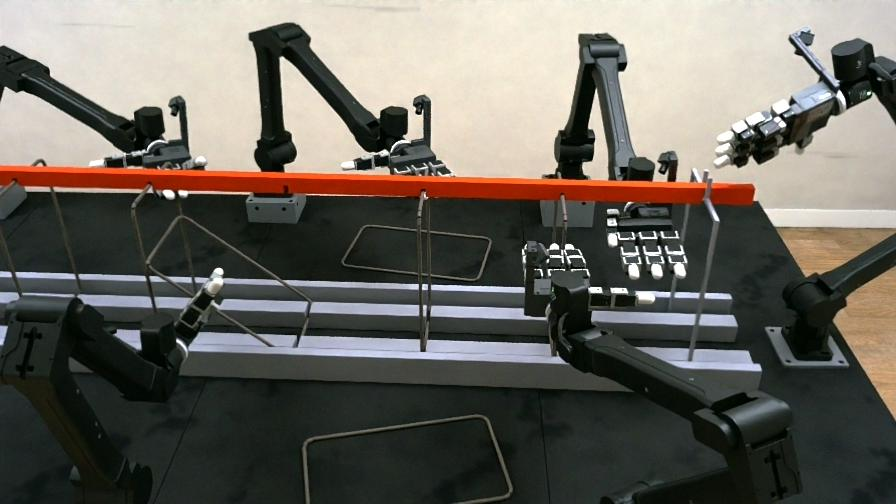

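Scaled by 1.680.

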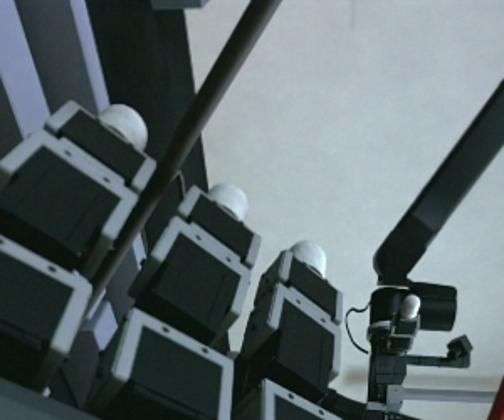

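Scaled by 2.520.

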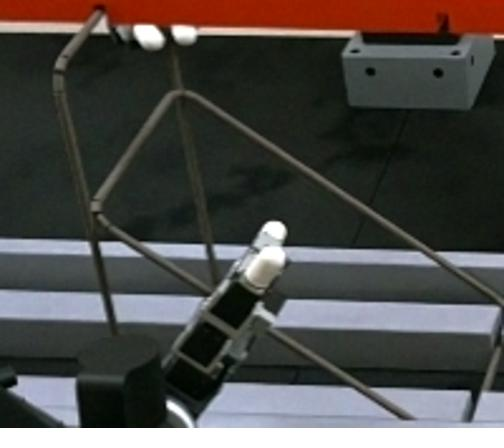

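Scaled by 2.520.

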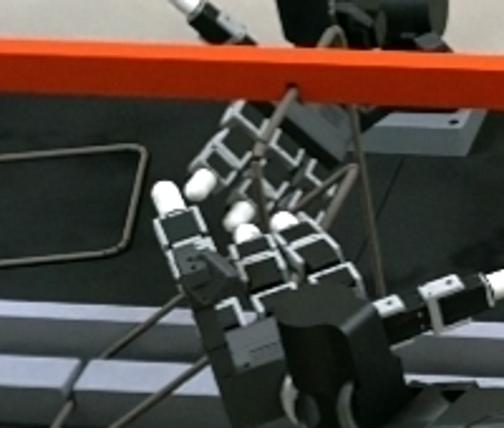

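Call:
move(arm7={"joints": {"hand_ring_abd": 0.27, "hand_middle_abd": -0.11}}, cameras=["arm7_cam_wrist"])

Call:
zoom_image(camera="arm7_cam_wrist", region=[280, 0, 580, 250])

Scene clock: 160.97 s.
Joint torques (N m): arm1=[1.67 3.02 8.05 2.97 0.08 0.06] | arm2=[-1.38 -16.79 11.33 2.81 0.01 -0.02] | arm3=[-0.62 -10.93 12.71 1.21 -0.1 -0.12] | arm4=[-1.49 -26.05 13.82 1.57 -0.01 -0.2] | arm5=[-0.32 0.56 9.31 2.5 0.06 -0.02] | arm6=[-0.03 0.44 9.25 2.26 -0.11 0.13] | arm7=[0.44 -6.83 12.07 3.32 0.03 -0.04] | arm8=[-0.56 -4.01 14.15 3.25 -0.07 -0.28]
Motor temperatures (°C): arm1=[16 28 27 19 22 20] | arm2=[22 26 30 22 24 17] | arm3=[28 20 31 23 22 23] | arm4=[28 30 40 19 18 21] | arm5=[19 19 27 16 19 18] | arm6=[20 20 32 16 19 20] | arm7=[19 22 31 24 20 20] | arm8=[19 20 32 21 17 22]
Heat: arm1: hottest joint2_rad 28 °C; arm2: hottest joint3_rad 30 °C; arm3: hottest joint3_rad 31 °C; arm4: hottest joint3_rad 40 °C; arm5: hottest joint3_rad 27 °C; arm6: hottest joint3_rad 32 °C; arm7: hottest joint3_rad 31 °C; arm8: hottest joint3_rad 32 °C.
move: arm7 off_target
Joint velocities: within noise
arm1, arm2, arm3, arm4, arm5, arm6, arm8: as last shown
arm1.index_abd_current_ma: 12
arm1.index_pip_current_ma: 8
arm1.index_dip_current_ma: 7
arm1.middle_mcp_current_ma: 9
arm1.middle_abd_current_ma: -5
arm1.middle_pip_current_ma: -9
arm1.middle_dip_current_ma: 10
arm1.ring_mcp_current_ma: 12
arm1.ring_abd_current_ma: -1
arm1.ring_pip_current_ma: 5
arm1.ring_dip_current_ma: 14
arm1.thumb_cmc_current_ma: -7
arm1.thumb_axl_current_ma: 6
arm1.thumb_mcp_current_ma: 9
arm1.thumb_ipl_current_ma: -6
arm2.index_mcp_current_ma: 2
arm2.index_abd_current_ma: 8
arm2.index_pip_current_ma: -14
arm2.index_dip_current_ma: 9
arm2.middle_mcp_current_ma: -5
arm2.middle_abd_current_ma: 15
arm2.middle_pip_current_ma: 4
arm2.middle_dip_current_ma: 1
arm2.ring_mcp_current_ma: -4
arm2.ring_abd_current_ma: -5
arm2.ring_pip_current_ma: -5
arm2.ring_dip_current_ma: -2
arm2.thumb_cmc_current_ma: -2
arm2.thumb_axl_current_ma: 13
arm2.thumb_ipl_current_ma: -10
arm3.index_mcp_current_ma: 29
arm3.index_abd_current_ma: 46
arm3.index_pip_current_ma: -3
arm3.index_dip_current_ma: -2
arm3.middle_mcp_current_ma: 23
arm3.middle_abd_current_ma: -67
arm3.middle_pip_current_ma: 5
arm3.middle_dip_current_ma: -11
arm3.ring_mcp_current_ma: 27
arm3.ring_abd_current_ma: -7
arm3.ring_pip_current_ma: -1
arm3.ring_dip_current_ma: -3
arm3.thumb_cmc_current_ma: 22
arm3.thumb_axl_current_ma: -3
arm3.thumb_mcp_current_ma: -3
arm3.thumb_ipl_current_ma: 9
arm4.joint_positions: joint1_rad=+1.192 joint2_rad=+2.213 joint3_rad=+1.900 joint4_rad=+0.284 joint5_rad=+0.636 joint6_rad=+0.000 hand_index_mcp=+0.762 hand_index_abd=-0.094 hand_index_pip=+0.577 hand_index_dip=+0.696 hand_middle_mcp=+0.763 hand_middle_abd=+0.066 hand_middle_pip=+0.577 hand_middle_dip=+0.695 hand_ring_mcp=+0.317 hand_ring_abd=-0.005 hand_ring_pip=+0.577 hand_ring_dip=+0.696 hand_thumb_cmc=+0.721 hand_thumb_axl=+0.677 hand_thumb_mcp=+0.226 hand_thumb_ipl=+0.168 hand_current_limit=+0.400 hand_speed=-0.600
arm4.index_mcp_current_ma: 35
arm4.index_pip_current_ma: 3
arm4.index_dip_current_ma: 0
arm4.middle_mcp_current_ma: 23
arm4.middle_abd_current_ma: -186
arm4.middle_pip_current_ma: -21
arm4.middle_dip_current_ma: 1
arm4.ring_mcp_current_ma: 85
arm4.ring_abd_current_ma: -4
arm4.ring_dip_current_ma: -2
arm4.thumb_cmc_current_ma: 27
arm4.thumb_axl_current_ma: -2
arm4.thumb_mcp_current_ma: -5
arm4.thumb_ipl_current_ma: -11
arm5.index_mcp_current_ma: 0
arm5.index_abd_current_ma: 0
arm5.index_pip_current_ma: 9
arm5.middle_mcp_current_ma: 6
arm5.middle_abd_current_ma: 6
arm5.middle_pip_current_ma: 2
arm5.middle_dip_current_ma: -6
arm5.ring_mcp_current_ma: -8
arm5.ring_abd_current_ma: -11
arm5.ring_pip_current_ma: 6
arm5.ring_dip_current_ma: 0
arm5.thumb_cmc_current_ma: -5
arm5.thumb_axl_current_ma: -6
arm5.thumb_ipl_current_ma: 3
arm6.index_mcp_current_ma: -4
arm6.index_abd_current_ma: -19
arm6.index_pip_current_ma: -6
arm6.index_dip_current_ma: -3
arm6.middle_mcp_current_ma: -4
arm6.middle_abd_current_ma: 5
arm6.middle_pip_current_ma: -3
arm6.middle_dip_current_ma: 0
arm6.ring_mcp_current_ma: 4
arm6.ring_abd_current_ma: -1
arm6.ring_pip_current_ma: 10
arm6.ring_dip_current_ma: -12
arm6.thumb_cmc_current_ma: 13
arm6.thumb_axl_current_ma: -6
arm6.thumb_mcp_current_ma: 4
arm6.thumb_ipl_current_ma: 3
arm7.joint_positions: joint1_rad=-0.023 joint2_rad=+1.305 joint3_rad=+0.351 joint4_rad=+0.880 joint5_rad=-0.049 joint6_rad=-0.871 hand_index_mcp=+0.761 hand_index_abd=+0.142 hand_index_pip=+0.577 hand_index_dip=+0.696 hand_middle_mcp=+0.762 hand_middle_abd=+0.009 hand_middle_pip=+0.578 hand_middle_dip=+0.693 hand_ring_mcp=+0.762 hand_ring_abd=+0.173 hand_ring_pip=+0.578 hand_ring_dip=+0.696 hand_thumb_cmc=+0.720 hand_thumb_axl=+0.677 hand_thumb_mcp=+0.226 hand_thumb_ipl=+0.168 hand_current_limit=+0.400 hand_speed=-0.600
arm7.joint_status: hand_middle_abd off_target (ended at +0.009, target -0.110); hand_ring_abd off_target (ended at +0.173, target +0.270)
arm7.hand_state: goal,goal,goal,goal,goal,blocked,goal,goal,goal,blocked,goal,goal,goal,goal,goal,goal
arm7.index_mcp_current_ma: 37
arm7.index_abd_current_ma: -28
arm7.index_pip_current_ma: -9
arm7.index_dip_current_ma: 5
arm7.middle_mcp_current_ma: 22
arm7.middle_abd_current_ma: 302
arm7.middle_pip_current_ma: 13
arm7.middle_dip_current_ma: -10
arm7.ring_mcp_current_ma: 36
arm7.ring_abd_current_ma: -247
arm7.ring_pip_current_ma: -1
arm7.ring_dip_current_ma: 5
arm7.thumb_cmc_current_ma: 19
arm7.thumb_axl_current_ma: -6
arm7.thumb_mcp_current_ma: -16
arm7.thumb_ipl_current_ma: 3
arm7.hand_goal_index_mcp: 0.754
arm7.hand_goal_index_abd: 0.150
arm7.hand_goal_index_pip: 0.576
arm7.hand_goal_index_dip: 0.696
arm7.hand_goal_middle_mcp: 0.754
arm7.hand_goal_middle_abd: -0.110
arm7.hand_goal_middle_pip: 0.576
arm7.hand_goal_middle_dip: 0.696
arm7.hand_goal_ring_mcp: 0.754
arm7.hand_goal_ring_abd: 0.270
arm7.hand_goal_ring_pip: 0.576
arm7.hand_goal_ring_dip: 0.696
arm7.hand_goal_thumb_cmc: 0.714
arm7.hand_goal_thumb_axl: 0.678
arm7.hand_goal_thumb_mcp: 0.226
arm7.hand_goal_thumb_ipl: 0.168
arm7.hand: x=-0.0274 y=-0.1977 z=+1.0195 quat_wxyz=(+0.288, -0.301, +0.663, +0.622)
arm7.hand_target: x=-0.0323 y=-0.1884 z=+1.0428 quat_wxyz=(+0.299, -0.299, +0.641, +0.641)
arm7.hand_status: not commanded
arm8.index_mcp_current_ma: 23
arm8.index_abd_current_ma: 57
arm8.index_pip_current_ma: 9
arm8.middle_mcp_current_ma: 42
arm8.middle_abd_current_ma: -64
arm8.middle_pip_current_ma: 15
arm8.middle_dip_current_ma: -4
arm8.ring_mcp_current_ma: 44
arm8.ring_abd_current_ma: -4
arm8.ring_pip_current_ma: -18
arm8.ring_dip_current_ma: -4
arm8.thumb_cmc_current_ma: 24
arm8.thumb_axl_current_ma: 5
arm8.thumb_mcp_current_ma: -4
arm8.thumb_ipl_current_ma: 9
arm7_cam_wrist: T_world_to_cam=[[0.05987, 0.06727, 0.99594, -0.96861], [0.64332, -0.76549, 0.01303, -0.19801], [0.76325, 0.63993, -0.0891, 0.35862]] pos_world=[-0.08834, -0.31591, 0.99921]

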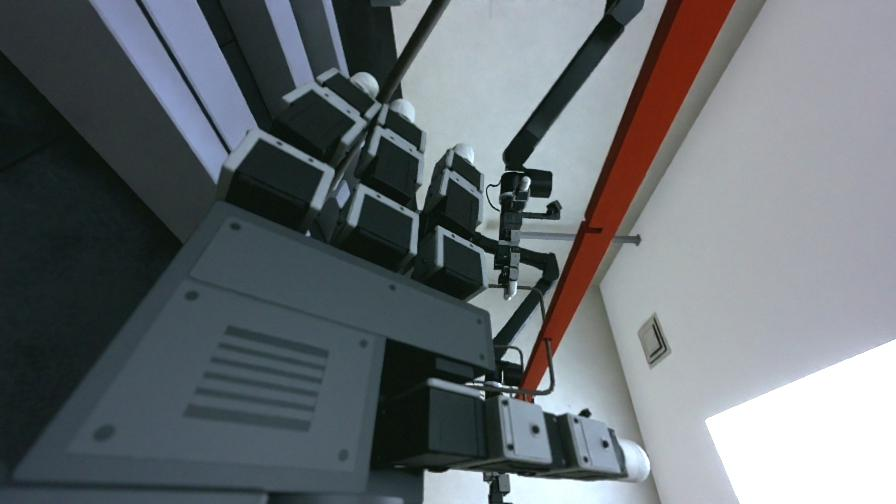

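Scaled by 1.680.

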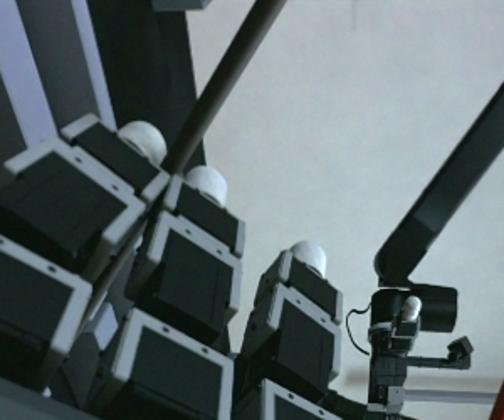

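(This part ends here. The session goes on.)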